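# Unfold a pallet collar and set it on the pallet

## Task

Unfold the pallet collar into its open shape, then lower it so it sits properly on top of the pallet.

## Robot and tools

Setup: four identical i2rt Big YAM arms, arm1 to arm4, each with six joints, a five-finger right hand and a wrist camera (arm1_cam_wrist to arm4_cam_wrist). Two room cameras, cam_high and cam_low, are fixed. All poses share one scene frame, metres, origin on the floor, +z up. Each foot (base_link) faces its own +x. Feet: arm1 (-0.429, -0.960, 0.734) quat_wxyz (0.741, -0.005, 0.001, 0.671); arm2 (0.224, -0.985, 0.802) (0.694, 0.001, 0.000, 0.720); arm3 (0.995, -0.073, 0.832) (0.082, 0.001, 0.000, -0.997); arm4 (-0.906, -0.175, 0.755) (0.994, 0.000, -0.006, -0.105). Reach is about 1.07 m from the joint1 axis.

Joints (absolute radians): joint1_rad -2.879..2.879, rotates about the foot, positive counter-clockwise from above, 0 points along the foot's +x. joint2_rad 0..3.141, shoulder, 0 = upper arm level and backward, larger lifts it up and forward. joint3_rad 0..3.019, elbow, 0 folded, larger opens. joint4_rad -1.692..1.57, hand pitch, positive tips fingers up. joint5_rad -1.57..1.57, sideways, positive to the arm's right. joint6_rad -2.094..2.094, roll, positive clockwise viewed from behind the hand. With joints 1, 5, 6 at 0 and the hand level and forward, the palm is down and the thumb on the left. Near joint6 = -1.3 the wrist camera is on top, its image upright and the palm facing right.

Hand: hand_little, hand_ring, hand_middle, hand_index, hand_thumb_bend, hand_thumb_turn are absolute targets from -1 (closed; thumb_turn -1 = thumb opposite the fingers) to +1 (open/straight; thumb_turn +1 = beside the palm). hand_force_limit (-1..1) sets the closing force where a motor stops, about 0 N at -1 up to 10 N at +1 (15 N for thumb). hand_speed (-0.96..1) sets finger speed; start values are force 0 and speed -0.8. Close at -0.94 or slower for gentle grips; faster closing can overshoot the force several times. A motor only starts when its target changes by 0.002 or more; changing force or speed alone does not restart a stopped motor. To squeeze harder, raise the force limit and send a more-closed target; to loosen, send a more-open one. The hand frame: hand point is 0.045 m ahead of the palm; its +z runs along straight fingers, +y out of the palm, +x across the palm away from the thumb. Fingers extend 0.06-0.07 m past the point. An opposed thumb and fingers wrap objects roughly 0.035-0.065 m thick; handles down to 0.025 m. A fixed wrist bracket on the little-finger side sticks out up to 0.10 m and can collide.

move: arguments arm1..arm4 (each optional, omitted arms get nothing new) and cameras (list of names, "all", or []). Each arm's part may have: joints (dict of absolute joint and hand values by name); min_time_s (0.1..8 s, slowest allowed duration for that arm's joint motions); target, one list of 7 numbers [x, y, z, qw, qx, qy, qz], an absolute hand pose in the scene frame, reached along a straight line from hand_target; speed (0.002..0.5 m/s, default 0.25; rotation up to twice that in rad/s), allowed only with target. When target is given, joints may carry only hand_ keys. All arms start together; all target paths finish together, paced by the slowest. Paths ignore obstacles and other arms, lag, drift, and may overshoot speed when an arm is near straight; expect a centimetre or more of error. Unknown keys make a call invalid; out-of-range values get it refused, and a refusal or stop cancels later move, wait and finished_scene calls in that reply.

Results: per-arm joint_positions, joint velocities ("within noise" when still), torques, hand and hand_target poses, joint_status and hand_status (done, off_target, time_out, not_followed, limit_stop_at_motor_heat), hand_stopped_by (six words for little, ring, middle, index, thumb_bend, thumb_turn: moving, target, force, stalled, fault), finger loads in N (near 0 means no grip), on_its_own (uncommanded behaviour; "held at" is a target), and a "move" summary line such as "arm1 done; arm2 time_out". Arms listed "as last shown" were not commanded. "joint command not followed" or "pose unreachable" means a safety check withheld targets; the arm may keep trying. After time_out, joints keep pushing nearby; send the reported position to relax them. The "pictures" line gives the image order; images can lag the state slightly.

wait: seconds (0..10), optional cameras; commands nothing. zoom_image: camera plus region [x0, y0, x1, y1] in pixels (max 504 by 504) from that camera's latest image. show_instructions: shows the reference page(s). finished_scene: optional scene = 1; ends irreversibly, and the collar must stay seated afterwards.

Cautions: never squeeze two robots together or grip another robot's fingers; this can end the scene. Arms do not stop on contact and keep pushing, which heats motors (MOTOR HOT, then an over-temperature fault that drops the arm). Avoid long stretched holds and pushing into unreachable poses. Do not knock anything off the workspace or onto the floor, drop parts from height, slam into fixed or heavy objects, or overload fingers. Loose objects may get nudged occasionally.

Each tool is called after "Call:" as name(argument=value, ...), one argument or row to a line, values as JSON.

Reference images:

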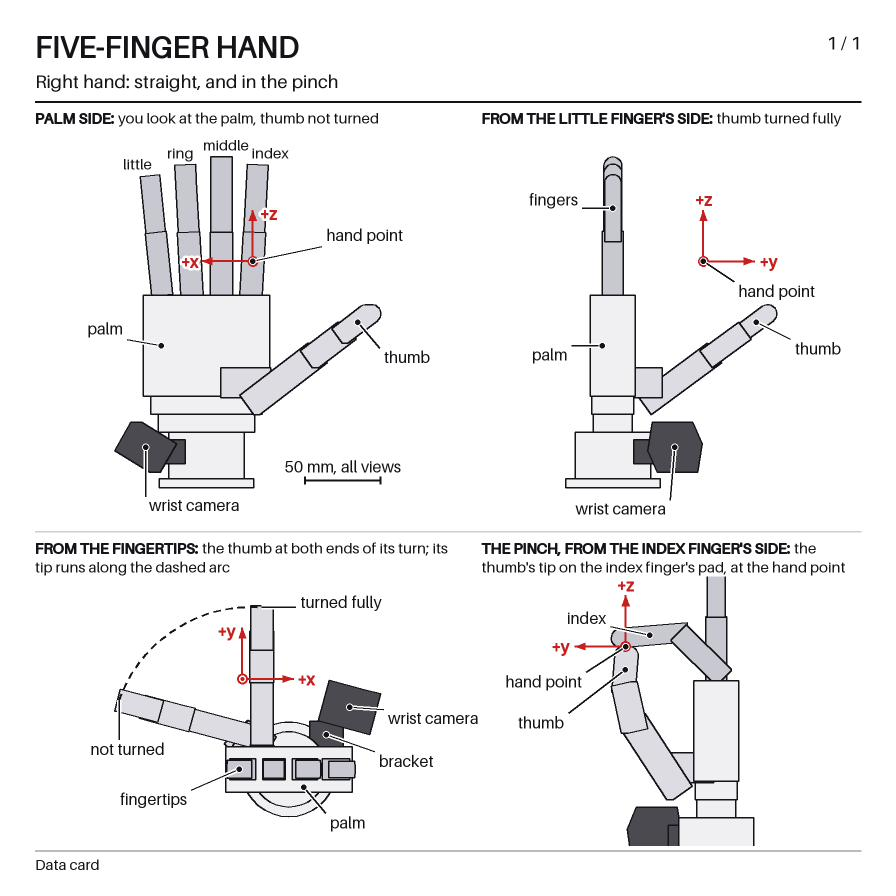

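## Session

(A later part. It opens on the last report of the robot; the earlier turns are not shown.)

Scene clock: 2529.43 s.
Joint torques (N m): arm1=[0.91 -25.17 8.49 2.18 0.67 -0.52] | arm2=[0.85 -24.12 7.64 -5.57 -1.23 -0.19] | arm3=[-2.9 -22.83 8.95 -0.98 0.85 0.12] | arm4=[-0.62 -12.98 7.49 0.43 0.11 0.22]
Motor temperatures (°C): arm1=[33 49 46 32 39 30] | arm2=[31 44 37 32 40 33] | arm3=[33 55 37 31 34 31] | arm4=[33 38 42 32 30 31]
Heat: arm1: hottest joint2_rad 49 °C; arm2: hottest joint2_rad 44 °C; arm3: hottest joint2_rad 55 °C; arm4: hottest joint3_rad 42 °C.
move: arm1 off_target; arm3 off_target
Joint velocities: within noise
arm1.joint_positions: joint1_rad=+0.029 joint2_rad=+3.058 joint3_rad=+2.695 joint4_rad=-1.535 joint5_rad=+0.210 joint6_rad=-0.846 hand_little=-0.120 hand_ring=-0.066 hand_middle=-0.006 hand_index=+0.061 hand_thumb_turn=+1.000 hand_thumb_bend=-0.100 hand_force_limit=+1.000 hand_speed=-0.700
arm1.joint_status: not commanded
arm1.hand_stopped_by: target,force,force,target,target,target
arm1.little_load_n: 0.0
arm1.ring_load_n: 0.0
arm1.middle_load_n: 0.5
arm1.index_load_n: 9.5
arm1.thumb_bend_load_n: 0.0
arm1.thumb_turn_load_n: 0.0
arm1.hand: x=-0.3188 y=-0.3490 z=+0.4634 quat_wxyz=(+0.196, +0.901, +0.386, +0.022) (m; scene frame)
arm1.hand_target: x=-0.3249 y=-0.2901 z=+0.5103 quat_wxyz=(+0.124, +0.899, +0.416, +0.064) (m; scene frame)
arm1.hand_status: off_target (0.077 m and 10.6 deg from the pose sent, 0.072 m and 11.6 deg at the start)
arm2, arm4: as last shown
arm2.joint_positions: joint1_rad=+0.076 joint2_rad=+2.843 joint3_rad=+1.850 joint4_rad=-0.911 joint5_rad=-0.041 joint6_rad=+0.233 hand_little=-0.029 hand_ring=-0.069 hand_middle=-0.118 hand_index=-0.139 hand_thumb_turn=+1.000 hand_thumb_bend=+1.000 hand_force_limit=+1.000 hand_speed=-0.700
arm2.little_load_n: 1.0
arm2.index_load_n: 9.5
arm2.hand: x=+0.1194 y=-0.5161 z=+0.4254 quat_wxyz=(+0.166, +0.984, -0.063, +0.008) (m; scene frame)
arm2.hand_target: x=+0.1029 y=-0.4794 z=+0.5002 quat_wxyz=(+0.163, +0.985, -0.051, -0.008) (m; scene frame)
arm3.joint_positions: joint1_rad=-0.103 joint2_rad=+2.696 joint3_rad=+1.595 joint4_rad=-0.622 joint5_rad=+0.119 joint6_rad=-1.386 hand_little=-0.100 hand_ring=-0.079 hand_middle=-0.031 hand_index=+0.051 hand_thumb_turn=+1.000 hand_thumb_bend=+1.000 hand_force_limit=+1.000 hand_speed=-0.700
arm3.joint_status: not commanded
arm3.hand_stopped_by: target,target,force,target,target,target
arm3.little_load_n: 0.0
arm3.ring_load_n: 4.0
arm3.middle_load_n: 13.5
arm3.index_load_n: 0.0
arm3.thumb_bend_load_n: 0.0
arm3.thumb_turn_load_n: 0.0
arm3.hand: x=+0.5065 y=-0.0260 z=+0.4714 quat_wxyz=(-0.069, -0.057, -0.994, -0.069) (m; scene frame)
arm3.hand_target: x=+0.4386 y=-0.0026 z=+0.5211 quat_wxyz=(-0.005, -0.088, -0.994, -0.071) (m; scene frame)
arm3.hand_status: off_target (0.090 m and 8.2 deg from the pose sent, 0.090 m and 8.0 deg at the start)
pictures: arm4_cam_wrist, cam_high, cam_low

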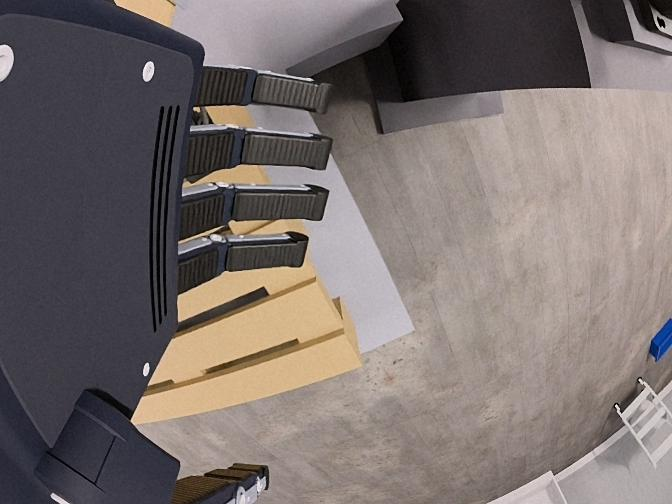

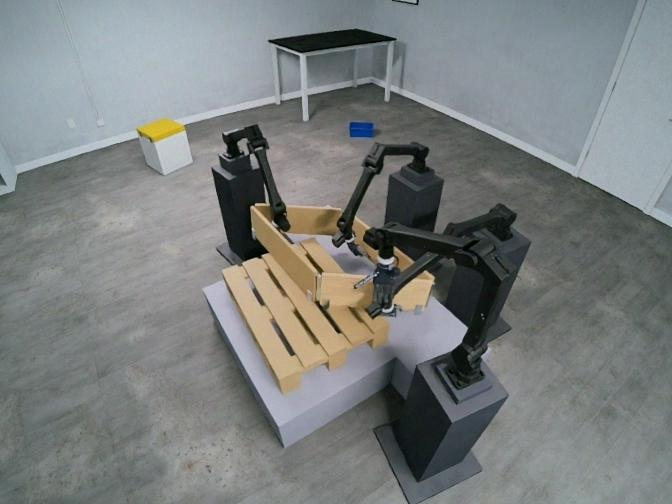

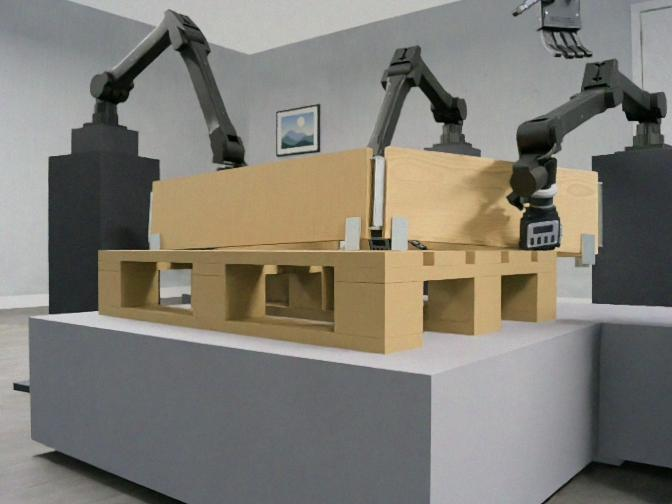

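Call:
move(
  arm1={"target": [-0.3243, -0.2950, 0.4760, 0.124, 0.899, 0.416, 0.064], "speed": 0.03},
  arm3={"target": [0.4386, -0.003, 0.513, -0.005, -0.088, -0.994, -0.070], "speed": 0.03},
  cameras=["cam_high", "cam_low"],
)

Call:
zoom_image(
  camera="cam_low",
  region=[90, 130, 480, 370],
)

Call:
zoom_image(
  camera="cam_high",
  region=[200, 180, 460, 400],
)

Scene clock: 2534.10 s.
Joint torques (N m): arm1=[0.85 -21.71 9.21 2.89 0.6 -0.46] | arm2=[0.91 -24.29 7.47 -5.59 -1.24 -0.18] | arm3=[-2.9 -21.3 8.29 -0.32 0.8 0.13] | arm4=[-0.62 -13.1 7.47 0.43 0.12 0.22]
Motor temperatures (°C): arm1=[33 50 46 32 39 30] | arm2=[31 44 37 32 40 33] | arm3=[33 53 37 31 34 31] | arm4=[33 38 42 32 30 31]
Heat: arm1: hottest joint2_rad 50 °C; arm2: hottest joint2_rad 44 °C; arm3: hottest joint2_rad 53 °C; arm4: hottest joint3_rad 42 °C.
move: arm1 off_target; arm3 off_target
Joint velocities: within noise
arm1.joint_positions: joint1_rad=+0.031 joint2_rad=+3.032 joint3_rad=+2.640 joint4_rad=-1.495 joint5_rad=+0.214 joint6_rad=-0.847 hand_little=-0.120 hand_ring=-0.066 hand_middle=-0.006 hand_index=+0.061 hand_thumb_turn=+1.000 hand_thumb_bend=-0.100 hand_force_limit=+1.000 hand_speed=-0.700
arm1.joint_status: not commanded
arm1.hand_stopped_by: target,force,force,target,target,target
arm1.little_load_n: 0.0
arm1.ring_load_n: 0.0
arm1.middle_load_n: 0.5
arm1.index_load_n: 7.0
arm1.thumb_bend_load_n: 0.0
arm1.thumb_turn_load_n: 0.0
arm1.hand: x=-0.3191 y=-0.3496 z=+0.4617 quat_wxyz=(+0.192, +0.901, +0.388, +0.026) (m; scene frame)
arm1.hand_target: x=-0.3260 y=-0.2987 z=+0.4804 quat_wxyz=(+0.126, +0.899, +0.415, +0.063) (m; scene frame)
arm1.hand_status: off_target (0.057 m and 9.5 deg from the pose sent, 0.056 m and 10.1 deg at the start)
arm2, arm4: as last shown
arm2.joint_positions: joint1_rad=+0.076 joint2_rad=+2.844 joint3_rad=+1.853 joint4_rad=-0.911 joint5_rad=-0.041 joint6_rad=+0.232 hand_little=-0.029 hand_ring=-0.069 hand_middle=-0.118 hand_index=-0.139 hand_thumb_turn=+1.000 hand_thumb_bend=+1.000 hand_force_limit=+1.000 hand_speed=-0.700
arm2.middle_load_n: 8.5
arm2.index_load_n: 10.0
arm2.hand: x=+0.1194 y=-0.5153 z=+0.4250 quat_wxyz=(+0.165, +0.984, -0.062, +0.008) (m; scene frame)
arm2.hand_target: x=+0.1023 y=-0.4785 z=+0.5007 quat_wxyz=(+0.162, +0.985, -0.050, -0.008) (m; scene frame)
arm3.joint_positions: joint1_rad=-0.103 joint2_rad=+2.696 joint3_rad=+1.595 joint4_rad=-0.622 joint5_rad=+0.119 joint6_rad=-1.386 hand_little=-0.100 hand_ring=-0.079 hand_middle=-0.031 hand_index=+0.051 hand_thumb_turn=+1.000 hand_thumb_bend=+1.000 hand_force_limit=+1.000 hand_speed=-0.700
arm3.joint_status: not commanded
arm3.hand_stopped_by: target,target,force,target,target,target
arm3.little_load_n: 0.0
arm3.ring_load_n: 3.5
arm3.middle_load_n: 13.0
arm3.index_load_n: 0.0
arm3.thumb_bend_load_n: -0.5
arm3.thumb_turn_load_n: 0.0
arm3.hand: x=+0.5065 y=-0.0260 z=+0.4714 quat_wxyz=(-0.069, -0.057, -0.994, -0.069) (m; scene frame)
arm3.hand_target: x=+0.4420 y=-0.0027 z=+0.5151 quat_wxyz=(-0.005, -0.088, -0.994, -0.071) (m; scene frame)
arm3.hand_status: off_target (0.083 m and 8.2 deg from the pose sent, 0.083 m and 8.2 deg at the start)
arm4.middle_load_n: 0.5
arm4.thumb_bend_load_n: 0.0
pictures: cam_high, cam_low

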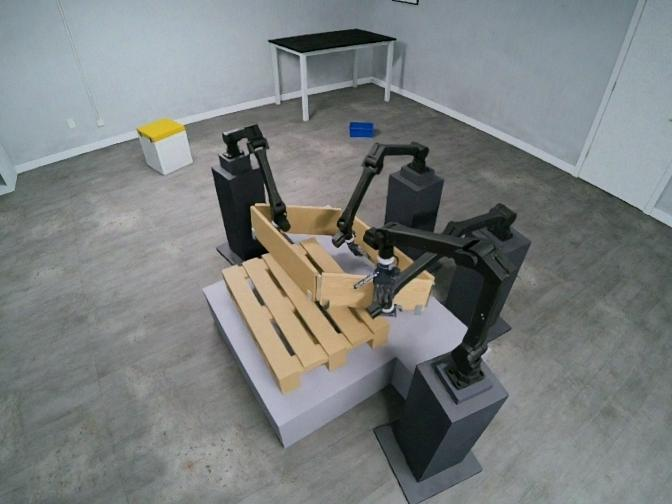

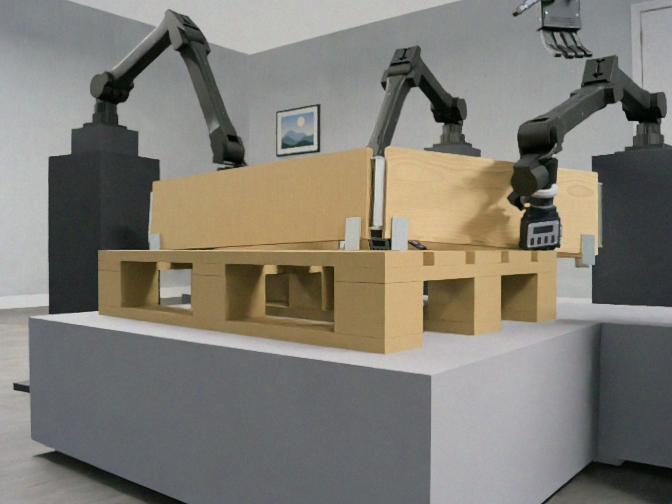

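Scaled by 1.292 from the camera's 672x504 image, which has a finer 960x720 frame.

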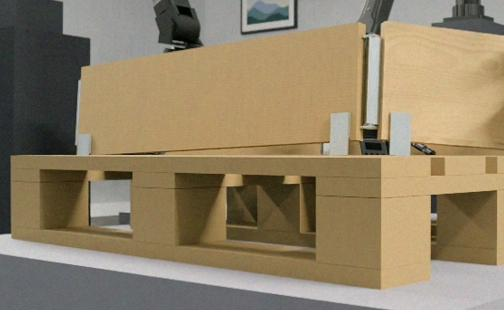

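Scaled by 1.938 from the camera's 672x504 image, which has a finer 960x720 frame.

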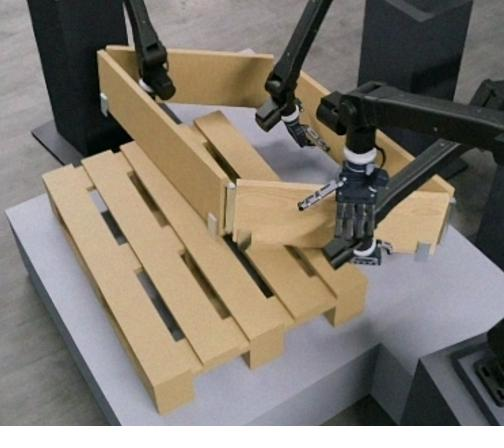

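Call:
move(
  arm1={"target": [-0.3243, -0.3100, 0.4500, 0.126, 0.899, 0.415, 0.063], "speed": 0.03},
  cameras=["arm1_cam_wrist", "cam_low"],
)

Scene clock: 2537.20 s.
Joint torques (N m): arm1=[0.44 -20.07 7.15 4.05 0.23 -0.48] | arm2=[0.97 -24.47 7.3 -5.59 -1.27 -0.16] | arm3=[-3.72 -21.89 8.28 -0.14 0.86 0.11] | arm4=[-0.67 -13.22 7.49 0.46 0.12 0.22]
Motor temperatures (°C): arm1=[33 50 46 32 39 30] | arm2=[31 45 38 32 40 33] | arm3=[33 52 37 31 34 31] | arm4=[33 38 42 32 30 31]
Heat: arm1: hottest joint2_rad 50 °C; arm2: hottest joint2_rad 45 °C; arm3: hottest joint2_rad 52 °C; arm4: hottest joint3_rad 42 °C.
move: arm1 off_target
Joint velocities: within noise
arm1.joint_positions: joint1_rad=+0.032 joint2_rad=+3.003 joint3_rad=+2.574 joint4_rad=-1.443 joint5_rad=+0.224 joint6_rad=-0.847 hand_little=-0.120 hand_ring=-0.066 hand_middle=-0.006 hand_index=+0.061 hand_thumb_turn=+1.000 hand_thumb_bend=-0.100 hand_force_limit=+1.000 hand_speed=-0.700
arm1.joint_status: not commanded
arm1.hand_stopped_by: target,force,force,target,target,target
arm1.little_load_n: 0.0
arm1.ring_load_n: 0.0
arm1.middle_load_n: 0.5
arm1.index_load_n: 3.5
arm1.thumb_bend_load_n: 0.0
arm1.thumb_turn_load_n: 0.0
arm1.hand: x=-0.3181 y=-0.3509 z=+0.4586 quat_wxyz=(+0.188, +0.901, +0.389, +0.034) (m; scene frame)
arm1.hand_target: x=-0.3244 y=-0.3121 z=+0.4541 quat_wxyz=(+0.129, +0.899, +0.414, +0.062) (m; scene frame)
arm1.hand_status: off_target (0.042 m and 8.4 deg from the pose sent, 0.042 m and 9.2 deg at the start)
arm2, arm3, arm4: as last shown
arm2.joint_positions: joint1_rad=+0.074 joint2_rad=+2.848 joint3_rad=+1.855 joint4_rad=-0.911 joint5_rad=-0.039 joint6_rad=+0.232 hand_little=-0.029 hand_ring=-0.069 hand_middle=-0.118 hand_index=-0.139 hand_thumb_turn=+1.000 hand_thumb_bend=+1.000 hand_force_limit=+1.000 hand_speed=-0.700
arm2.ring_load_n: 1.5
arm2.middle_load_n: 8.0
arm2.hand: x=+0.1204 y=-0.5158 z=+0.4236 quat_wxyz=(+0.166, +0.984, -0.063, +0.009) (m; scene frame)
arm2.hand_target: x=+0.1028 y=-0.4787 z=+0.5006 quat_wxyz=(+0.162, +0.985, -0.051, -0.008) (m; scene frame)
arm3.ring_load_n: 3.0
arm3.middle_load_n: 12.0
arm3.thumb_bend_load_n: 0.0
arm3.hand_target: x=+0.4421 y=-0.0027 z=+0.5151 quat_wxyz=(-0.005, -0.088, -0.994, -0.071) (m; scene frame)
arm4.ring_load_n: 0.5
arm4.middle_load_n: 0.0
arm4.thumb_bend_load_n: -0.5
pictures: arm1_cam_wrist, cam_low

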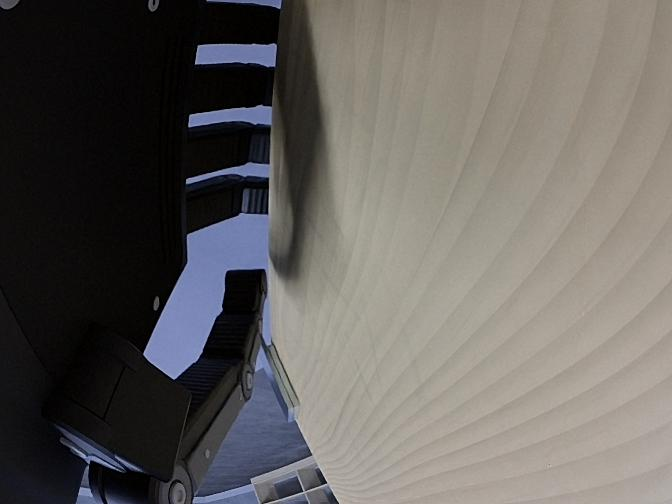

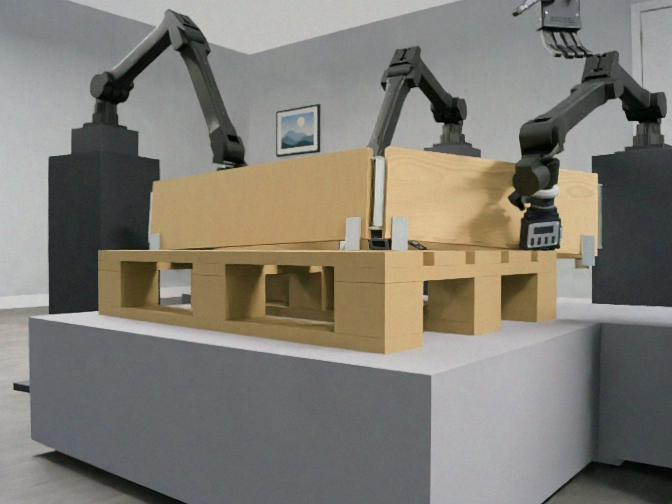

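Call:
move(
  arm1={"target": [-0.3243, -0.3200, 0.4330, 0.129, 0.899, 0.414, 0.062], "speed": 0.03},
  cameras=[],
)

Call:
move(
  arm1={"joints": {"hand_little": 0.32, "hand_ring": 0.32, "hand_middle": 0.32, "hand_index": 0.32}},
  cameras=["arm1_cam_wrist", "cam_low", "cam_high"],
)

Scene clock: 2540.13 s.
Joint torques (N m): arm1=[0.26 -18.49 6.79 4.37 0.11 -0.44] | arm2=[1.03 -24.7 7.09 -5.59 -1.31 -0.16] | arm3=[-3.49 -22.42 8.1 -0.29 0.86 0.06] | arm4=[-0.5 -13.1 7.49 0.43 0.11 0.22]
Motor temperatures (°C): arm1=[33 50 45 32 38 30] | arm2=[31 45 38 32 40 33] | arm3=[33 52 37 31 34 31] | arm4=[33 37 42 32 30 31]
Heat: arm1: hottest joint2_rad 50 °C; arm2: hottest joint2_rad 45 °C; arm3: hottest joint2_rad 52 °C; arm4: hottest joint3_rad 42 °C.
move: arm1 off_target
Joint velocities: within noise
arm1.joint_positions: joint1_rad=+0.035 joint2_rad=+2.980 joint3_rad=+2.525 joint4_rad=-1.401 joint5_rad=+0.237 joint6_rad=-0.847 hand_little=-0.120 hand_ring=-0.066 hand_middle=-0.006 hand_index=+0.061 hand_thumb_turn=+1.000 hand_thumb_bend=-0.100 hand_force_limit=+1.000 hand_speed=-0.700
arm1.joint_status: not commanded
arm1.hand_stopped_by: target,force,force,target,target,target
arm1.little_load_n: 0.5
arm1.ring_load_n: 0.0
arm1.middle_load_n: 0.0
arm1.index_load_n: 1.0
arm1.thumb_bend_load_n: 0.0
arm1.thumb_turn_load_n: 0.0
arm1.hand: x=-0.3178 y=-0.3510 z=+0.4572 quat_wxyz=(+0.183, +0.901, +0.390, +0.043) (m; scene frame)
arm1.hand_target: x=-0.3234 y=-0.3217 z=+0.4376 quat_wxyz=(+0.133, +0.898, +0.414, +0.065) (m; scene frame)
arm1.hand_status: off_target (0.040 m and 7.1 deg from the pose sent, 0.041 m and 8.0 deg at the start)
arm2, arm3, arm4: as last shown
arm2.joint_positions: joint1_rad=+0.074 joint2_rad=+2.851 joint3_rad=+1.856 joint4_rad=-0.911 joint5_rad=-0.039 joint6_rad=+0.230 hand_little=-0.029 hand_ring=-0.069 hand_middle=-0.118 hand_index=-0.139 hand_thumb_turn=+1.000 hand_thumb_bend=+1.000 hand_force_limit=+1.000 hand_speed=-0.700
arm2.middle_load_n: 8.5
arm2.hand: x=+0.1206 y=-0.5166 z=+0.4224 quat_wxyz=(+0.166, +0.984, -0.062, +0.009) (m; scene frame)
arm2.hand_target: x=+0.1023 y=-0.4792 z=+0.5005 quat_wxyz=(+0.163, +0.985, -0.050, -0.008) (m; scene frame)
arm3.middle_load_n: 11.5
arm4.ring_load_n: 0.0
arm4.thumb_bend_load_n: 0.0
pictures: none
No camera images: "cameras" was empty.

Scene clock: 2541.13 s.
Joint torques (N m): arm1=[0.26 -18.61 6.86 4.26 0.08 -0.44] | arm2=[1.26 -24.94 6.79 -5.59 -1.39 -0.13] | arm3=[-3.19 -21.89 8.23 -0.02 0.89 0.12] | arm4=[-0.5 -13.16 7.46 0.44 0.12 0.22]
Motor temperatures (°C): arm1=[33 50 45 32 38 30] | arm2=[31 45 38 32 40 33] | arm3=[33 52 37 31 34 31] | arm4=[33 37 42 32 30 31]
Heat: arm1: hottest joint2_rad 50 °C; arm2: hottest joint2_rad 45 °C; arm3: hottest joint2_rad 52 °C; arm4: hottest joint3_rad 42 °C.
move: arm1 done
Joint velocities: within noise
arm1.joint_positions: joint1_rad=+0.035 joint2_rad=+2.980 joint3_rad=+2.523 joint4_rad=-1.400 joint5_rad=+0.237 joint6_rad=-0.847 hand_little=+0.320 hand_ring=+0.320 hand_middle=+0.320 hand_index=+0.320 hand_thumb_turn=+1.000 hand_thumb_bend=-0.100 hand_force_limit=+1.000 hand_speed=-0.700
arm1.joint_status: all done
arm1.hand_stopped_by: target,target,target,target,target,target
arm1.little_load_n: -0.5
arm1.ring_load_n: 0.0
arm1.middle_load_n: 0.0
arm1.index_load_n: 0.0
arm1.thumb_bend_load_n: 0.0
arm1.thumb_turn_load_n: 0.0
arm1.hand: x=-0.3178 y=-0.3513 z=+0.4566 quat_wxyz=(+0.183, +0.901, +0.390, +0.043) (m; scene frame)
arm1.hand_target: x=-0.3235 y=-0.3220 z=+0.4373 quat_wxyz=(+0.133, +0.898, +0.414, +0.065) (m; scene frame)
arm1.hand_status: not commanded
arm2, arm3, arm4: as last shown
arm2.joint_positions: joint1_rad=+0.071 joint2_rad=+2.854 joint3_rad=+1.859 joint4_rad=-0.909 joint5_rad=-0.036 joint6_rad=+0.227 hand_little=-0.029 hand_ring=-0.069 hand_middle=-0.118 hand_index=-0.139 hand_thumb_turn=+1.000 hand_thumb_bend=+1.000 hand_force_limit=+1.000 hand_speed=-0.700
arm2.ring_load_n: 1.0
arm2.index_load_n: 11.0
arm2.hand: x=+0.1228 y=-0.5159 z=+0.4209 quat_wxyz=(+0.165, +0.984, -0.062, +0.010) (m; scene frame)
arm2.hand_target: x=+0.1029 y=-0.4787 z=+0.5003 quat_wxyz=(+0.162, +0.985, -0.050, -0.008) (m; scene frame)
arm3.ring_load_n: 2.5
arm3.middle_load_n: 10.0
pictures: arm1_cam_wrist, cam_high, cam_low

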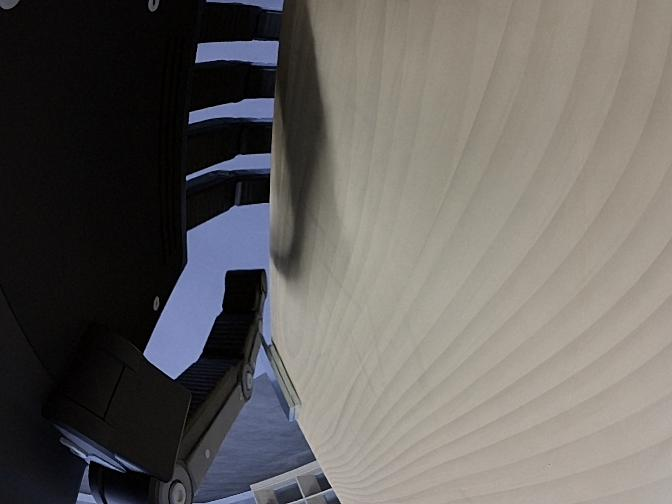

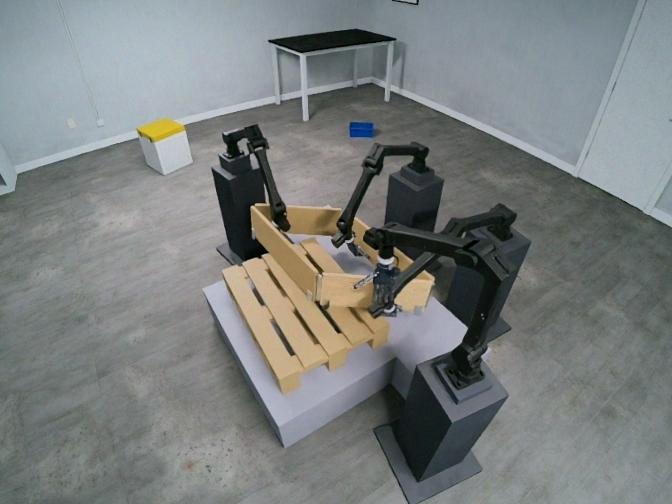

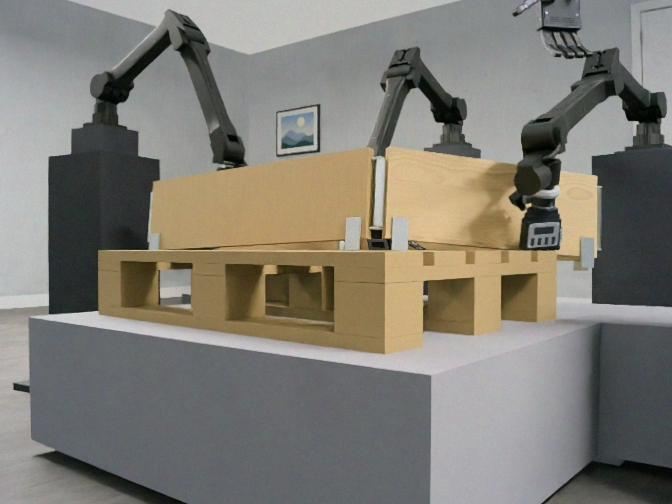

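Call:
move(
  arm1={"target": [-0.395, -0.335, 0.450, 0.133, 0.898, 0.414, 0.065], "speed": 0.08},
  cameras=["arm1_cam_wrist"],
)

Scene clock: 2545.43 s.
Joint torques (N m): arm1=[0.73 -19.72 6.34 1.13 -0.51 -0.03] | arm2=[1.14 -24.88 6.79 -5.59 -1.38 -0.13] | arm3=[-3.14 -21.89 8.09 -0.18 0.84 0.12] | arm4=[-0.62 -13.16 7.47 0.42 0.11 0.22]
Motor temperatures (°C): arm1=[33 50 44 32 38 30] | arm2=[31 46 38 32 40 33] | arm3=[33 51 37 31 34 31] | arm4=[33 37 42 32 30 31]
Heat: arm1: hottest joint2_rad 50 °C; arm2: hottest joint2_rad 46 °C; arm3: hottest joint2_rad 51 °C; arm4: hottest joint3_rad 42 °C.
move: arm1 off_target
Joint velocities: within noise
arm1.joint_positions: joint1_rad=+0.127 joint2_rad=+2.906 joint3_rad=+2.372 joint4_rad=-1.274 joint5_rad=+0.235 joint6_rad=-0.790 hand_little=+0.320 hand_ring=+0.320 hand_middle=+0.320 hand_index=+0.320 hand_thumb_turn=+1.000 hand_thumb_bend=-0.100 hand_force_limit=+1.000 hand_speed=-0.700
arm1.joint_status: not commanded
arm1.hand_stopped_by: target,target,target,target,target,target
arm1.little_load_n: 0.0
arm1.ring_load_n: 0.0
arm1.middle_load_n: 0.0
arm1.index_load_n: 0.0
arm1.thumb_bend_load_n: 0.0
arm1.thumb_turn_load_n: 0.0
arm1.hand: x=-0.3780 y=-0.3492 z=+0.4516 quat_wxyz=(+0.158, +0.898, +0.405, +0.065) (m; scene frame)
arm1.hand_target: x=-0.3942 y=-0.3346 z=+0.4504 quat_wxyz=(+0.132, +0.898, +0.414, +0.067) (m; scene frame)
arm1.hand_status: off_target (0.022 m and 3.0 deg from the pose sent, 0.079 m and 6.9 deg at the start)
arm2, arm3, arm4: as last shown
arm2.little_load_n: 1.5
arm2.index_load_n: 10.5
arm3.ring_load_n: 2.0
arm4.ring_load_n: 0.5
pictures: arm1_cam_wrist

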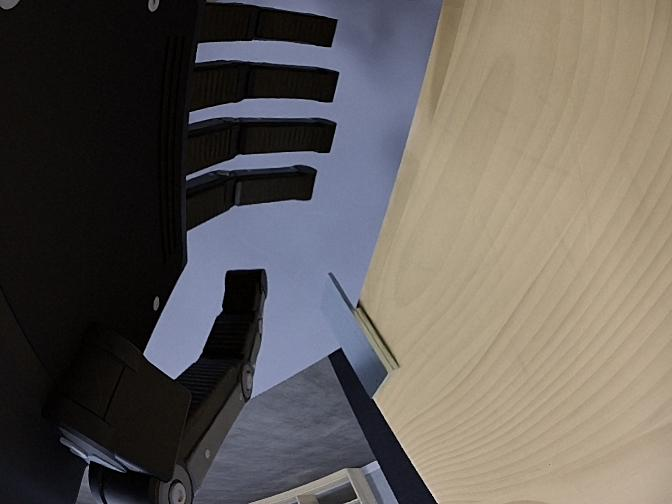

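Call:
move(
  arm1={"target": [-0.380, -0.360, 0.780, 0.133, 0.898, 0.414, 0.065], "speed": 0.25, "joints": {"hand_thumb_bend": 0.9}},
  cameras=["arm1_cam_wrist"],
)

Call:
move(
  arm1={"target": [-0.330, -0.500, 0.780, 0.156, 0.987, 0.021, 0.003], "speed": 0.2},
  cameras=["arm1_cam_wrist", "cam_high"],
)

Scene clock: 2566.37 s.
Joint torques (N m): arm1=[-1.38 -19.02 5.96 -0.09 0.22 0.02] | arm2=[1.14 -24.94 6.8 -5.6 -1.39 -0.12] | arm3=[-2.84 -21.25 8.21 -0.35 0.85 0.08] | arm4=[-0.62 -12.98 7.47 0.42 0.11 0.23]
Motor temperatures (°C): arm1=[33 49 42 32 38 30] | arm2=[31 49 38 32 40 33] | arm3=[33 50 37 31 34 31] | arm4=[33 37 42 32 30 31]
Heat: arm1: hottest joint2_rad 49 °C; arm2: hottest joint2_rad 49 °C; arm3: hottest joint2_rad 50 °C; arm4: hottest joint3_rad 42 °C.
move: arm1 not_followed
Joint velocities: within noise
arm1.joint_positions: joint1_rad=+0.143 joint2_rad=+2.596 joint3_rad=+2.149 joint4_rad=-1.296 joint5_rad=+0.214 joint6_rad=-0.792 hand_little=+0.320 hand_ring=+0.320 hand_middle=+0.320 hand_index=+0.320 hand_thumb_turn=+1.000 hand_thumb_bend=+0.900 hand_force_limit=+1.000 hand_speed=-0.700
arm1.joint_status: all done
arm1.hand_stopped_by: target,target,target,target,target,target
arm1.little_load_n: 0.0
arm1.ring_load_n: 0.0
arm1.middle_load_n: 0.0
arm1.index_load_n: 0.0
arm1.thumb_bend_load_n: 0.0
arm1.thumb_turn_load_n: 0.0
arm1.on_its_own: joint2_rad is held at +2.596, not at its first target +2.903; joint3_rad is held at +2.149, not at its first target +2.382; joint4_rad is held at -1.308, not at its first target -1.240
arm1.hand: x=-0.3923 y=-0.3412 z=+0.5880 quat_wxyz=(+0.124, +0.901, +0.410, +0.068) (m; scene frame)
arm1.hand_target: x=-0.3923 y=-0.3412 z=+0.5880 quat_wxyz=(+0.124, +0.901, +0.410, +0.068) (m; scene frame)
arm1.hand_status: not_followed (0.193 m and 1.3 deg from the pose sent, 0.329 m and 3.0 deg at the start; pose on its path clipped on 55 of 85 steps)
arm2, arm3: as last shown
arm2.little_load_n: 1.0
arm3.ring_load_n: 2.5
arm4.joint_positions: joint1_rad=+0.293 joint2_rad=+1.597 joint3_rad=+1.202 joint4_rad=-1.194 joint5_rad=-0.004 joint6_rad=+0.781 hand_little=+0.320 hand_ring=+0.320 hand_middle=+0.320 hand_index=+0.320 hand_thumb_turn=+1.000 hand_thumb_bend=+1.000 hand_force_limit=+0.950 hand_speed=+0.200
arm4.joint_status: not commanded
arm4.hand_stopped_by: target,target,target,target,target,target
arm4.little_load_n: 0.0
arm4.ring_load_n: 0.0
arm4.middle_load_n: 0.0
arm4.index_load_n: 0.0
arm4.thumb_bend_load_n: 0.0
arm4.thumb_turn_load_n: 0.0
arm4.hand: x=-0.4873 y=-0.0751 z=+0.8526 quat_wxyz=(+0.003, +0.422, -0.907, -0.001) (m; scene frame)
arm4.hand_target: x=-0.4848 y=-0.0739 z=+0.8557 quat_wxyz=(-0.007, +0.417, -0.909, +0.004) (m; scene frame)
arm4.hand_status: not commanded
pictures: arm1_cam_wrist
pose unreachable (arm1 arm): on one or more control steps of this call this arm could not follow its commanded pose, so it was not sent that pose on those steps. On the call's last step it was still not sent that pose. It may still have moved: this result reports where it is.
cause: moving toward the commanded pose would bring a part of the arm too close to another arm (a part of this arm and the arm4 arm's hand, 64 mm apart when this arm was first held).

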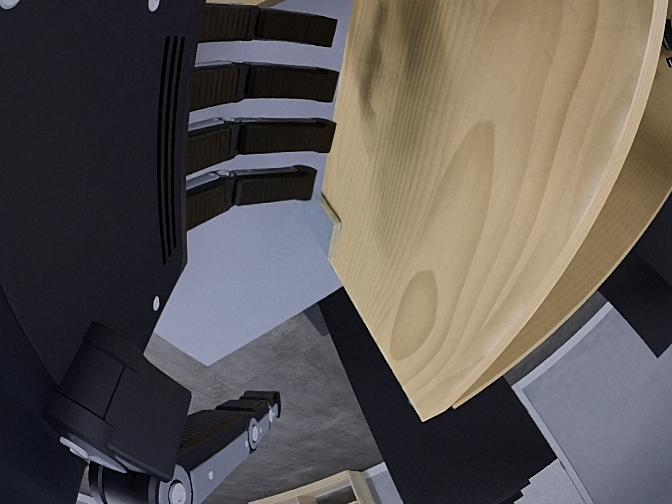

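Scene clock: 2569.13 s.
Joint torques (N m): arm1=[-1.61 -16.09 5.96 -0.81 -0.1 0.17] | arm2=[2.02 -25.47 6.58 -5.6 -1.65 -0.08] | arm3=[-3.43 -21.3 8.05 -0.24 0.84 0.18] | arm4=[-0.56 -13.04 7.49 0.43 0.11 0.22]
Motor temperatures (°C): arm1=[33 49 42 32 38 30] | arm2=[31 50 38 32 40 33] | arm3=[33 50 37 31 34 31] | arm4=[33 37 42 32 30 31]
Heat: arm1: hottest joint2_rad 49 °C; arm2: hottest joint2_rad 50 °C; arm3: hottest joint2_rad 50 °C; arm4: hottest joint3_rad 42 °C.
move: arm1 done
Joint velocities: within noise
arm1.joint_positions: joint1_rad=-0.114 joint2_rad=+2.073 joint3_rad=+1.671 joint4_rad=-1.467 joint5_rad=+0.074 joint6_rad=-0.269 hand_little=+0.320 hand_ring=+0.320 hand_middle=+0.320 hand_index=+0.320 hand_thumb_turn=+1.000 hand_thumb_bend=+0.900 hand_force_limit=+1.000 hand_speed=-0.700
arm1.joint_status: not commanded
arm1.hand_stopped_by: target,target,target,target,target,target
arm1.little_load_n: 0.0
arm1.ring_load_n: 0.0
arm1.middle_load_n: 0.0
arm1.index_load_n: 0.0
arm1.thumb_bend_load_n: 0.0
arm1.thumb_turn_load_n: 0.0
arm1.hand: x=-0.3280 y=-0.4975 z=+0.7735 quat_wxyz=(+0.158, +0.987, +0.033, +0.003) (m; scene frame)
arm1.hand_target: x=-0.3286 y=-0.4983 z=+0.7816 quat_wxyz=(+0.156, +0.987, +0.024, +0.002) (m; scene frame)
arm1.hand_status: done (0.007 m and 1.3 deg from the pose sent, 0.257 m and 46.7 deg at the start)
arm2.joint_positions: joint1_rad=+0.061 joint2_rad=+2.864 joint3_rad=+1.861 joint4_rad=-0.909 joint5_rad=-0.030 joint6_rad=+0.216 hand_little=-0.029 hand_ring=-0.068 hand_middle=-0.118 hand_index=-0.139 hand_thumb_turn=+1.000 hand_thumb_bend=+1.000 hand_force_limit=+1.000 hand_speed=-0.700
arm2.joint_status: not commanded
arm2.hand_stopped_by: target,target,target,target,target,target
arm2.little_load_n: 1.0
arm2.ring_load_n: 1.5
arm2.middle_load_n: 9.0
arm2.index_load_n: 10.0
arm2.thumb_bend_load_n: 0.0
arm2.thumb_turn_load_n: 0.0
arm2.hand: x=+0.1300 y=-0.5198 z=+0.4160 quat_wxyz=(+0.169, +0.984, -0.061, +0.012) (m; scene frame)
arm2.hand_target: x=+0.1029 y=-0.4796 z=+0.4997 quat_wxyz=(+0.163, +0.986, -0.047, -0.009) (m; scene frame)
arm2.hand_status: not commanded
arm3, arm4: as last shown
arm3.joint_positions: joint1_rad=-0.103 joint2_rad=+2.696 joint3_rad=+1.597 joint4_rad=-0.622 joint5_rad=+0.119 joint6_rad=-1.386 hand_little=-0.100 hand_ring=-0.079 hand_middle=-0.031 hand_index=+0.051 hand_thumb_turn=+1.000 hand_thumb_bend=+1.000 hand_force_limit=+1.000 hand_speed=-0.700
arm3.ring_load_n: 2.0
arm3.middle_load_n: 9.5
arm3.hand: x=+0.5056 y=-0.0261 z=+0.4715 quat_wxyz=(-0.068, -0.057, -0.994, -0.069) (m; scene frame)
arm3.hand_target: x=+0.4419 y=-0.0029 z=+0.5152 quat_wxyz=(-0.005, -0.088, -0.994, -0.071) (m; scene frame)
pictures: arm1_cam_wrist, cam_high

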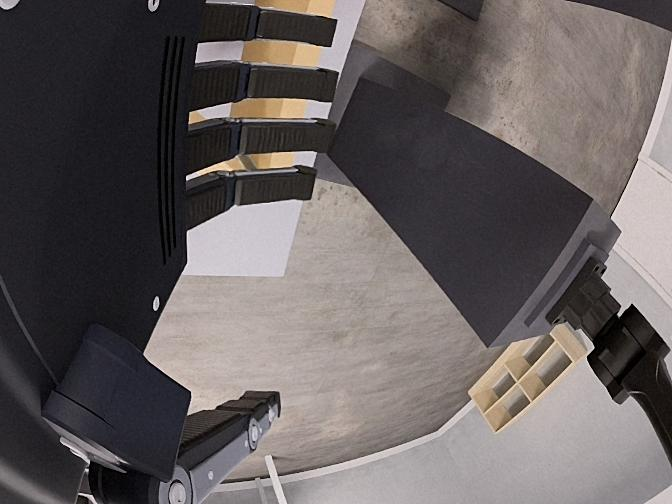

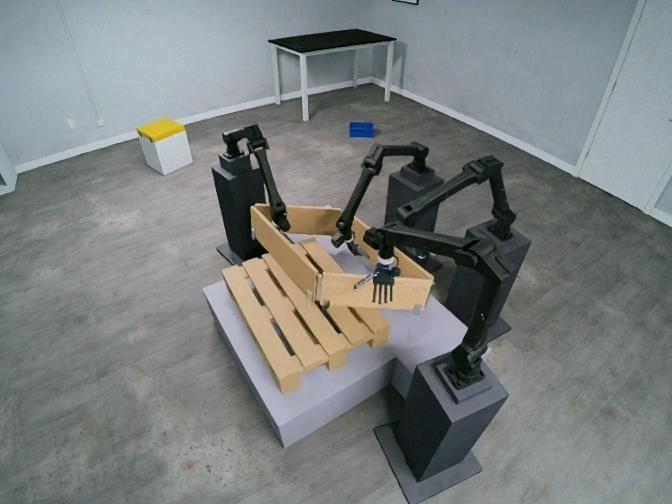

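Call:
move(
  arm1={"target": [-0.330, -0.462, 0.600, 0.156, 0.987, 0.021, 0.003], "speed": 0.2},
  cameras=["arm1_cam_wrist", "cam_high"],
)

Call:
zoom_image(
  camera="cam_high",
  region=[200, 180, 460, 400],
)

Scene clock: 2576.13 s.
Joint torques (N m): arm1=[0.09 -12.63 7.41 1.2 0.06 0.24] | arm2=[2.02 -25.7 6.3 -5.61 -1.65 -0.08] | arm3=[-3.31 -21.07 8.01 0.03 0.9 0.11] | arm4=[-0.5 -13.16 7.5 0.43 0.11 0.23]
Motor temperatures (°C): arm1=[33 48 41 32 38 30] | arm2=[31 50 38 32 41 33] | arm3=[33 50 37 31 35 31] | arm4=[33 37 42 32 30 31]
Heat: arm1: hottest joint2_rad 48 °C; arm2: hottest joint2_rad 50 °C; arm3: hottest joint2_rad 50 °C; arm4: hottest joint3_rad 42 °C.
move: arm1 off_target
Joint velocities: within noise
arm1.joint_positions: joint1_rad=-0.121 joint2_rad=+2.334 joint3_rad=+1.697 joint4_rad=-1.266 joint5_rad=+0.074 joint6_rad=-0.254 hand_little=+0.320 hand_ring=+0.320 hand_middle=+0.320 hand_index=+0.320 hand_thumb_turn=+1.000 hand_thumb_bend=+0.900 hand_force_limit=+1.000 hand_speed=-0.700
arm1.joint_status: not commanded
arm1.hand_stopped_by: target,target,target,target,target,target
arm1.little_load_n: 0.0
arm1.ring_load_n: 0.0
arm1.middle_load_n: 0.0
arm1.index_load_n: 0.0
arm1.thumb_bend_load_n: -0.5
arm1.thumb_turn_load_n: 0.0
arm1.hand: x=-0.3209 y=-0.4830 z=+0.6281 quat_wxyz=(+0.174, +0.984, +0.022, -0.001) (m; scene frame)
arm1.hand_target: x=-0.3259 y=-0.4693 z=+0.6032 quat_wxyz=(+0.163, +0.986, +0.018, +0.004) (m; scene frame)
arm1.hand_status: off_target (0.036 m and 2.1 deg from the pose sent, 0.177 m and 1.3 deg at the start)
arm2, arm3, arm4: as last shown
arm2.joint_positions: joint1_rad=+0.061 joint2_rad=+2.866 joint3_rad=+1.864 joint4_rad=-0.909 joint5_rad=-0.030 joint6_rad=+0.218 hand_little=-0.029 hand_ring=-0.068 hand_middle=-0.118 hand_index=-0.139 hand_thumb_turn=+1.000 hand_thumb_bend=+1.000 hand_force_limit=+1.000 hand_speed=-0.700
arm2.little_load_n: 1.5
arm2.middle_load_n: 8.5
arm2.index_load_n: 10.5
arm2.hand: x=+0.1299 y=-0.5189 z=+0.4155 quat_wxyz=(+0.169, +0.984, -0.062, +0.012) (m; scene frame)
arm2.hand_target: x=+0.1031 y=-0.4791 z=+0.5000 quat_wxyz=(+0.162, +0.986, -0.048, -0.009) (m; scene frame)
arm3.joint_positions: joint1_rad=-0.103 joint2_rad=+2.696 joint3_rad=+1.600 joint4_rad=-0.622 joint5_rad=+0.116 joint6_rad=-1.386 hand_little=-0.100 hand_ring=-0.079 hand_middle=-0.032 hand_index=+0.051 hand_thumb_turn=+1.000 hand_thumb_bend=+1.000 hand_force_limit=+1.000 hand_speed=-0.700
arm3.ring_load_n: 3.0
arm3.hand: x=+0.5039 y=-0.0268 z=+0.4716 quat_wxyz=(-0.067, -0.057, -0.994, -0.067) (m; scene frame)
arm3.hand_target: x=+0.4420 y=-0.0030 z=+0.5151 quat_wxyz=(-0.005, -0.088, -0.994, -0.071) (m; scene frame)
pictures: arm1_cam_wrist, cam_high

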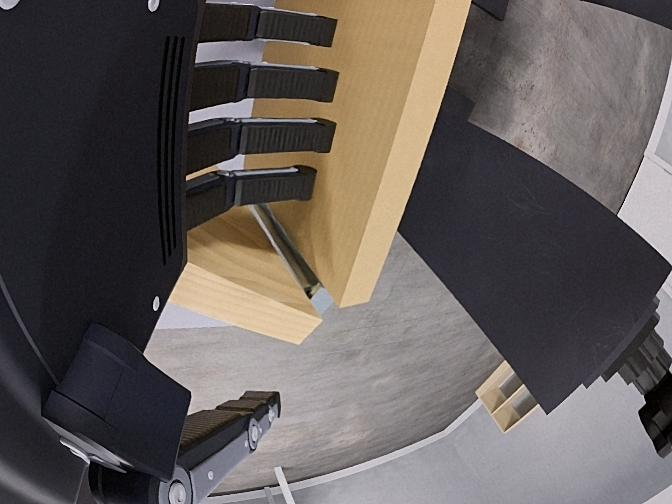

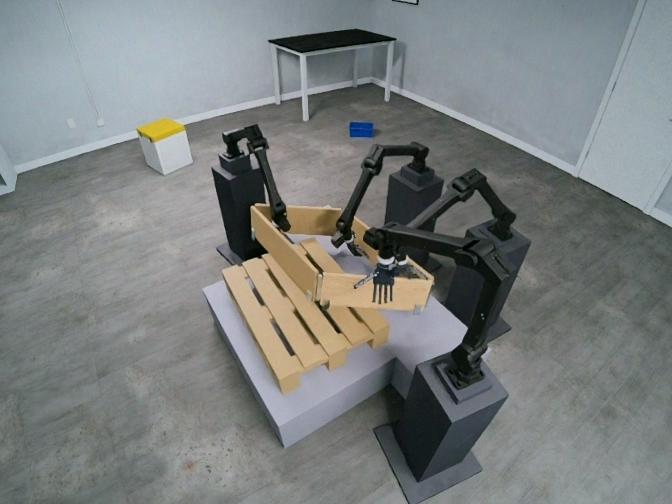

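Scaled by 1.938 from the camera's 672x504 image, which has a finer 960x720 frame.

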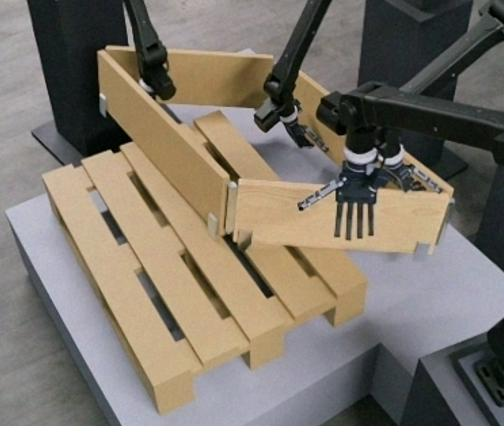

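Call:
move(
  arm1={"target": [-0.332, -0.455, 0.500, 0.156, 0.987, 0.021, 0.003], "speed": 0.12},
  cameras=["arm1_cam_wrist"],
)

Scene clock: 2580.90 s.
Joint torques (N m): arm1=[0.56 -6.3 6.41 5.64 -0.16 0.54] | arm2=[2.02 -25.7 6.31 -5.61 -1.66 -0.08] | arm3=[-3.66 -21.07 7.71 -0.13 0.93 0.13] | arm4=[-0.56 -13.16 7.47 0.43 0.12 0.22]
Motor temperatures (°C): arm1=[33 48 41 32 37 30] | arm2=[31 49 38 32 41 33] | arm3=[33 50 37 31 35 31] | arm4=[33 37 42 32 30 31]
Heat: arm1: hottest joint2_rad 48 °C; arm2: hottest joint2_rad 49 °C; arm3: hottest joint2_rad 50 °C; arm4: hottest joint3_rad 42 °C.
move: arm1 off_target
Joint velocities: within noise
arm1.joint_positions: joint1_rad=-0.121 joint2_rad=+2.343 joint3_rad=+1.703 joint4_rad=-1.263 joint5_rad=+0.072 joint6_rad=-0.289 hand_little=+0.320 hand_ring=+0.320 hand_middle=+0.320 hand_index=+0.320 hand_thumb_turn=+1.000 hand_thumb_bend=+0.900 hand_force_limit=+1.000 hand_speed=-0.700
arm1.joint_status: not commanded
arm1.hand_stopped_by: target,target,target,target,target,target
arm1.little_load_n: 0.0
arm1.ring_load_n: 0.0
arm1.middle_load_n: 0.0
arm1.index_load_n: 0.5
arm1.thumb_bend_load_n: 0.0
arm1.thumb_turn_load_n: 0.0
arm1.hand: x=-0.3187 y=-0.4825 z=+0.6246 quat_wxyz=(+0.174, +0.984, +0.039, -0.005) (m; scene frame)
arm1.hand_target: x=-0.3304 y=-0.4735 z=+0.5397 quat_wxyz=(+0.157, +0.987, +0.022, +0.002) (m; scene frame)
arm1.hand_status: off_target (0.128 m and 3.1 deg from the pose sent, 0.132 m and 2.1 deg at the start; pose on its path clipped on 22 of 42 steps)
arm2, arm4: as last shown
arm2.joint_positions: joint1_rad=+0.061 joint2_rad=+2.866 joint3_rad=+1.864 joint4_rad=-0.909 joint5_rad=-0.030 joint6_rad=+0.219 hand_little=-0.029 hand_ring=-0.068 hand_middle=-0.118 hand_index=-0.139 hand_thumb_turn=+1.000 hand_thumb_bend=+1.000 hand_force_limit=+1.000 hand_speed=-0.700
arm2.middle_load_n: 9.0
arm2.index_load_n: 11.0
arm2.hand: x=+0.1298 y=-0.5188 z=+0.4154 quat_wxyz=(+0.169, +0.984, -0.063, +0.012) (m; scene frame)
arm2.hand_target: x=+0.1030 y=-0.4789 z=+0.5001 quat_wxyz=(+0.162, +0.985, -0.049, -0.008) (m; scene frame)
arm3.joint_positions: joint1_rad=-0.103 joint2_rad=+2.696 joint3_rad=+1.600 joint4_rad=-0.622 joint5_rad=+0.116 joint6_rad=-1.384 hand_little=-0.100 hand_ring=-0.079 hand_middle=-0.032 hand_index=+0.051 hand_thumb_turn=+1.000 hand_thumb_bend=+1.000 hand_force_limit=+1.000 hand_speed=-0.700
arm3.joint_status: not commanded
arm3.hand_stopped_by: target,target,force,target,target,target
arm3.little_load_n: 0.0
arm3.ring_load_n: 2.5
arm3.middle_load_n: 8.0
arm3.index_load_n: 0.0
arm3.thumb_bend_load_n: 0.0
arm3.thumb_turn_load_n: 0.0
arm3.hand: x=+0.5040 y=-0.0268 z=+0.4716 quat_wxyz=(-0.067, -0.058, -0.994, -0.067) (m; scene frame)
arm3.hand_target: x=+0.4420 y=-0.0031 z=+0.5151 quat_wxyz=(-0.005, -0.089, -0.994, -0.071) (m; scene frame)
arm3.hand_status: not commanded
pictures: arm1_cam_wrist

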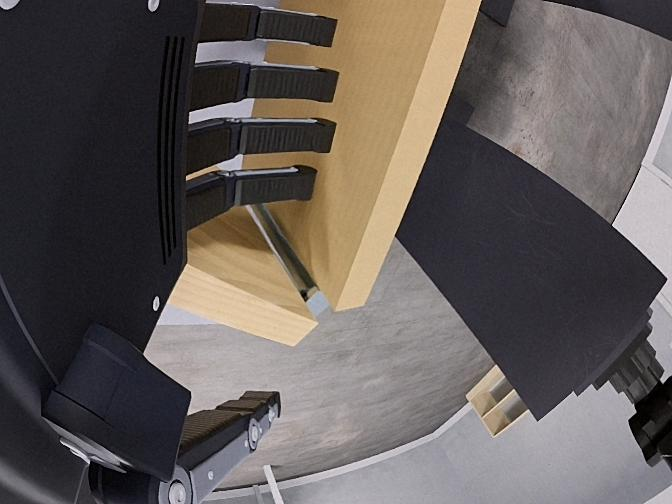

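Call:
move(
  arm1={"target": [-0.320, -0.470, 0.665, 0.156, 0.987, 0.021, 0.003], "speed": 0.15},
  cameras=[],
)

Call:
move(
  arm1={"target": [-0.238, -0.458, 0.640, 0.156, 0.987, 0.021, 0.003], "speed": 0.15},
  cameras=["arm1_cam_wrist"],
)

Call:
move(
  arm1={"target": [-0.238, -0.452, 0.520, 0.156, 0.987, 0.021, 0.003], "speed": 0.12},
  cameras=["arm1_cam_wrist"],
)

Scene clock: 2588.03 s.
Joint torques (N m): arm1=[-1.2 -17.73 7.06 -0.9 0.02 0.15] | arm2=[1.96 -25.64 6.34 -5.59 -1.65 -0.09] | arm3=[-2.84 -21.77 7.99 -0.39 0.96 0.14] | arm4=[-0.67 -13.1 7.49 0.4 0.12 0.21]
Motor temperatures (°C): arm1=[33 47 41 32 37 30] | arm2=[31 48 38 32 41 33] | arm3=[33 50 37 31 35 31] | arm4=[33 37 42 32 30 31]
Heat: arm1: hottest joint2_rad 47 °C; arm2: hottest joint2_rad 48 °C; arm3: hottest joint2_rad 50 °C; arm4: hottest joint3_rad 42 °C.
move: arm1 off_target
Joint velocities: within noise
arm1.joint_positions: joint1_rad=-0.112 joint2_rad=+2.294 joint3_rad=+1.694 joint4_rad=-1.280 joint5_rad=+0.065 joint6_rad=-0.263 hand_little=+0.320 hand_ring=+0.320 hand_middle=+0.320 hand_index=+0.320 hand_thumb_turn=+1.000 hand_thumb_bend=+0.900 hand_force_limit=+1.000 hand_speed=-0.700
arm1.joint_status: not commanded
arm1.hand_stopped_by: target,target,target,target,target,target
arm1.little_load_n: 0.0
arm1.ring_load_n: 0.0
arm1.middle_load_n: 0.0
arm1.index_load_n: 0.5
arm1.thumb_bend_load_n: 0.0
arm1.thumb_turn_load_n: 0.0
arm1.hand: x=-0.3257 y=-0.4776 z=+0.6483 quat_wxyz=(+0.162, +0.986, +0.030, -0.003) (m; scene frame)
arm1.hand_target: x=-0.3253 y=-0.4657 z=+0.6622 quat_wxyz=(+0.149, +0.989, +0.024, +0.001) (m; scene frame)
arm1.hand_status: off_target (0.019 m and 1.4 deg from the pose sent, 0.042 m and 3.1 deg at the start)
arm2, arm3, arm4: as last shown
arm2.joint_positions: joint1_rad=+0.061 joint2_rad=+2.866 joint3_rad=+1.864 joint4_rad=-0.909 joint5_rad=-0.030 joint6_rad=+0.216 hand_little=-0.029 hand_ring=-0.068 hand_middle=-0.118 hand_index=-0.139 hand_thumb_turn=+1.000 hand_thumb_bend=+1.000 hand_force_limit=+1.000 hand_speed=-0.700
arm2.ring_load_n: 1.0
arm2.middle_load_n: 8.5
arm2.index_load_n: 10.0
arm2.hand: x=+0.1299 y=-0.5189 z=+0.4155 quat_wxyz=(+0.169, +0.984, -0.061, +0.012) (m; scene frame)
arm2.hand_target: x=+0.1032 y=-0.4790 z=+0.5002 quat_wxyz=(+0.162, +0.986, -0.048, -0.009) (m; scene frame)
arm3.joint_positions: joint1_rad=-0.103 joint2_rad=+2.696 joint3_rad=+1.600 joint4_rad=-0.622 joint5_rad=+0.115 joint6_rad=-1.386 hand_little=-0.100 hand_ring=-0.079 hand_middle=-0.032 hand_index=+0.051 hand_thumb_turn=+1.000 hand_thumb_bend=+1.000 hand_force_limit=+1.000 hand_speed=-0.700
arm3.ring_load_n: 3.5
arm3.middle_load_n: 9.5
arm3.index_load_n: 0.5
arm3.thumb_bend_load_n: -0.5
arm3.hand: x=+0.5039 y=-0.0271 z=+0.4714 quat_wxyz=(-0.067, -0.057, -0.994, -0.066) (m; scene frame)
arm3.hand_target: x=+0.4420 y=-0.0031 z=+0.5151 quat_wxyz=(-0.005, -0.088, -0.994, -0.070) (m; scene frame)
pictures: none
No camera images: "cameras" was empty.

Scene clock: 2589.50 s.
Joint torques (N m): arm1=[-0.85 -16.32 7.87 -0.87 0.21 -0.11] | arm2=[2.08 -25.7 6.34 -5.61 -1.65 -0.08] | arm3=[-3.72 -21.89 7.87 -0.29 1 0.06] | arm4=[-0.62 -13.1 7.49 0.46 0.12 0.23]
Motor temperatures (°C): arm1=[33 47 41 32 37 30] | arm2=[31 48 38 32 41 33] | arm3=[33 50 36 31 35 31] | arm4=[33 37 42 32 30 31]
Heat: arm1: hottest joint2_rad 47 °C; arm2: hottest joint2_rad 48 °C; arm3: hottest joint2_rad 50 °C; arm4: hottest joint3_rad 42 °C.
move: arm1 done
Joint velocities: within noise
arm1.joint_positions: joint1_rad=-0.242 joint2_rad=+2.385 joint3_rad=+1.839 joint4_rad=-1.320 joint5_rad=+0.102 joint6_rad=-0.344 hand_little=+0.320 hand_ring=+0.320 hand_middle=+0.320 hand_index=+0.320 hand_thumb_turn=+1.000 hand_thumb_bend=+0.900 hand_force_limit=+1.000 hand_speed=-0.700
arm1.joint_status: not commanded
arm1.hand_stopped_by: target,target,target,target,target,target
arm1.little_load_n: 0.0
arm1.ring_load_n: 0.0
arm1.middle_load_n: 0.0
arm1.index_load_n: 0.0
arm1.thumb_bend_load_n: 0.0
arm1.thumb_turn_load_n: 0.0
arm1.hand: x=-0.2403 y=-0.4666 z=+0.6369 quat_wxyz=(+0.159, +0.987, +0.008, +0.001) (m; scene frame)
arm1.hand_target: x=-0.2393 y=-0.4574 z=+0.6392 quat_wxyz=(+0.156, +0.988, +0.018, +0.003) (m; scene frame)
arm1.hand_status: done (0.009 m and 1.6 deg from the pose sent, 0.090 m and 1.4 deg at the start)
arm2, arm3, arm4: as last shown
arm2.little_load_n: 2.0
arm2.ring_load_n: 1.5
arm3.index_load_n: 0.0
arm3.thumb_bend_load_n: 0.0
pictures: arm1_cam_wrist

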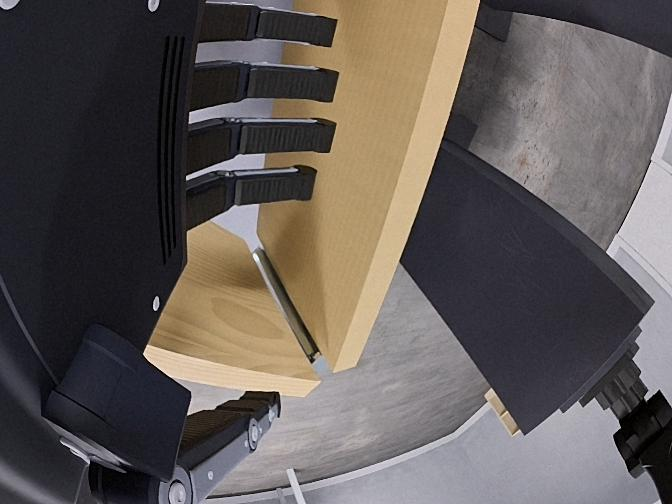

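Scene clock: 2591.20 s.
Joint torques (N m): arm1=[-0.21 -16.97 7.06 -0.01 0.22 -0.12] | arm2=[2.08 -25.7 6.31 -5.6 -1.65 -0.08] | arm3=[-3.37 -22.3 7.92 -0.03 0.93 0.11] | arm4=[-0.5 -13.04 7.45 0.42 0.12 0.21]
Motor temperatures (°C): arm1=[33 47 41 32 37 30] | arm2=[31 48 38 32 41 33] | arm3=[33 50 36 31 35 31] | arm4=[33 37 42 32 30 31]
Heat: arm1: hottest joint2_rad 47 °C; arm2: hottest joint2_rad 48 °C; arm3: hottest joint2_rad 50 °C; arm4: hottest joint3_rad 42 °C.
move: arm1 off_target
Joint velocities: within noise
arm1.joint_positions: joint1_rad=-0.242 joint2_rad=+2.596 joint3_rad=+1.908 joint4_rad=-1.197 joint5_rad=+0.102 joint6_rad=-0.347 hand_little=+0.320 hand_ring=+0.320 hand_middle=+0.320 hand_index=+0.320 hand_thumb_turn=+1.000 hand_thumb_bend=+0.900 hand_force_limit=+1.000 hand_speed=-0.700
arm1.joint_status: not commanded
arm1.hand_stopped_by: target,target,target,target,target,target
arm1.little_load_n: 0.0
arm1.ring_load_n: 0.0
arm1.middle_load_n: 0.0
arm1.index_load_n: 0.5
arm1.thumb_bend_load_n: 0.0
arm1.thumb_turn_load_n: 0.0
arm1.hand: x=-0.2392 y=-0.4669 z=+0.5230 quat_wxyz=(+0.169, +0.986, +0.010, -0.003) (m; scene frame)
arm1.hand_target: x=-0.2386 y=-0.4534 z=+0.5208 quat_wxyz=(+0.156, +0.988, +0.021, +0.003) (m; scene frame)
arm1.hand_status: off_target (0.015 m and 2.0 deg from the pose sent, 0.118 m and 1.6 deg at the start)
arm2, arm3, arm4: as last shown
arm2.little_load_n: 1.5
pictures: arm1_cam_wrist

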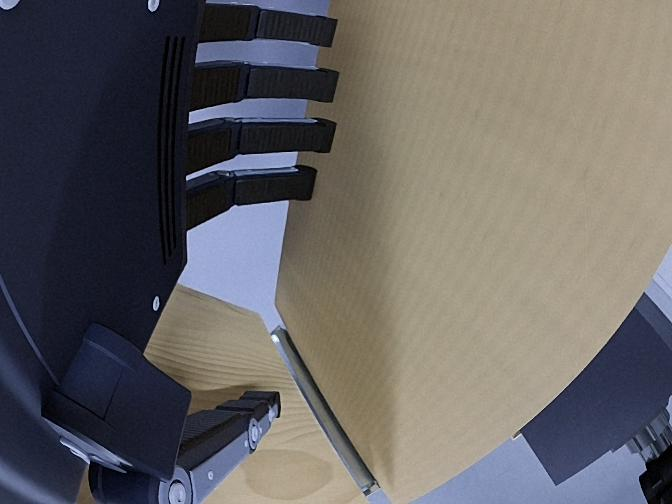

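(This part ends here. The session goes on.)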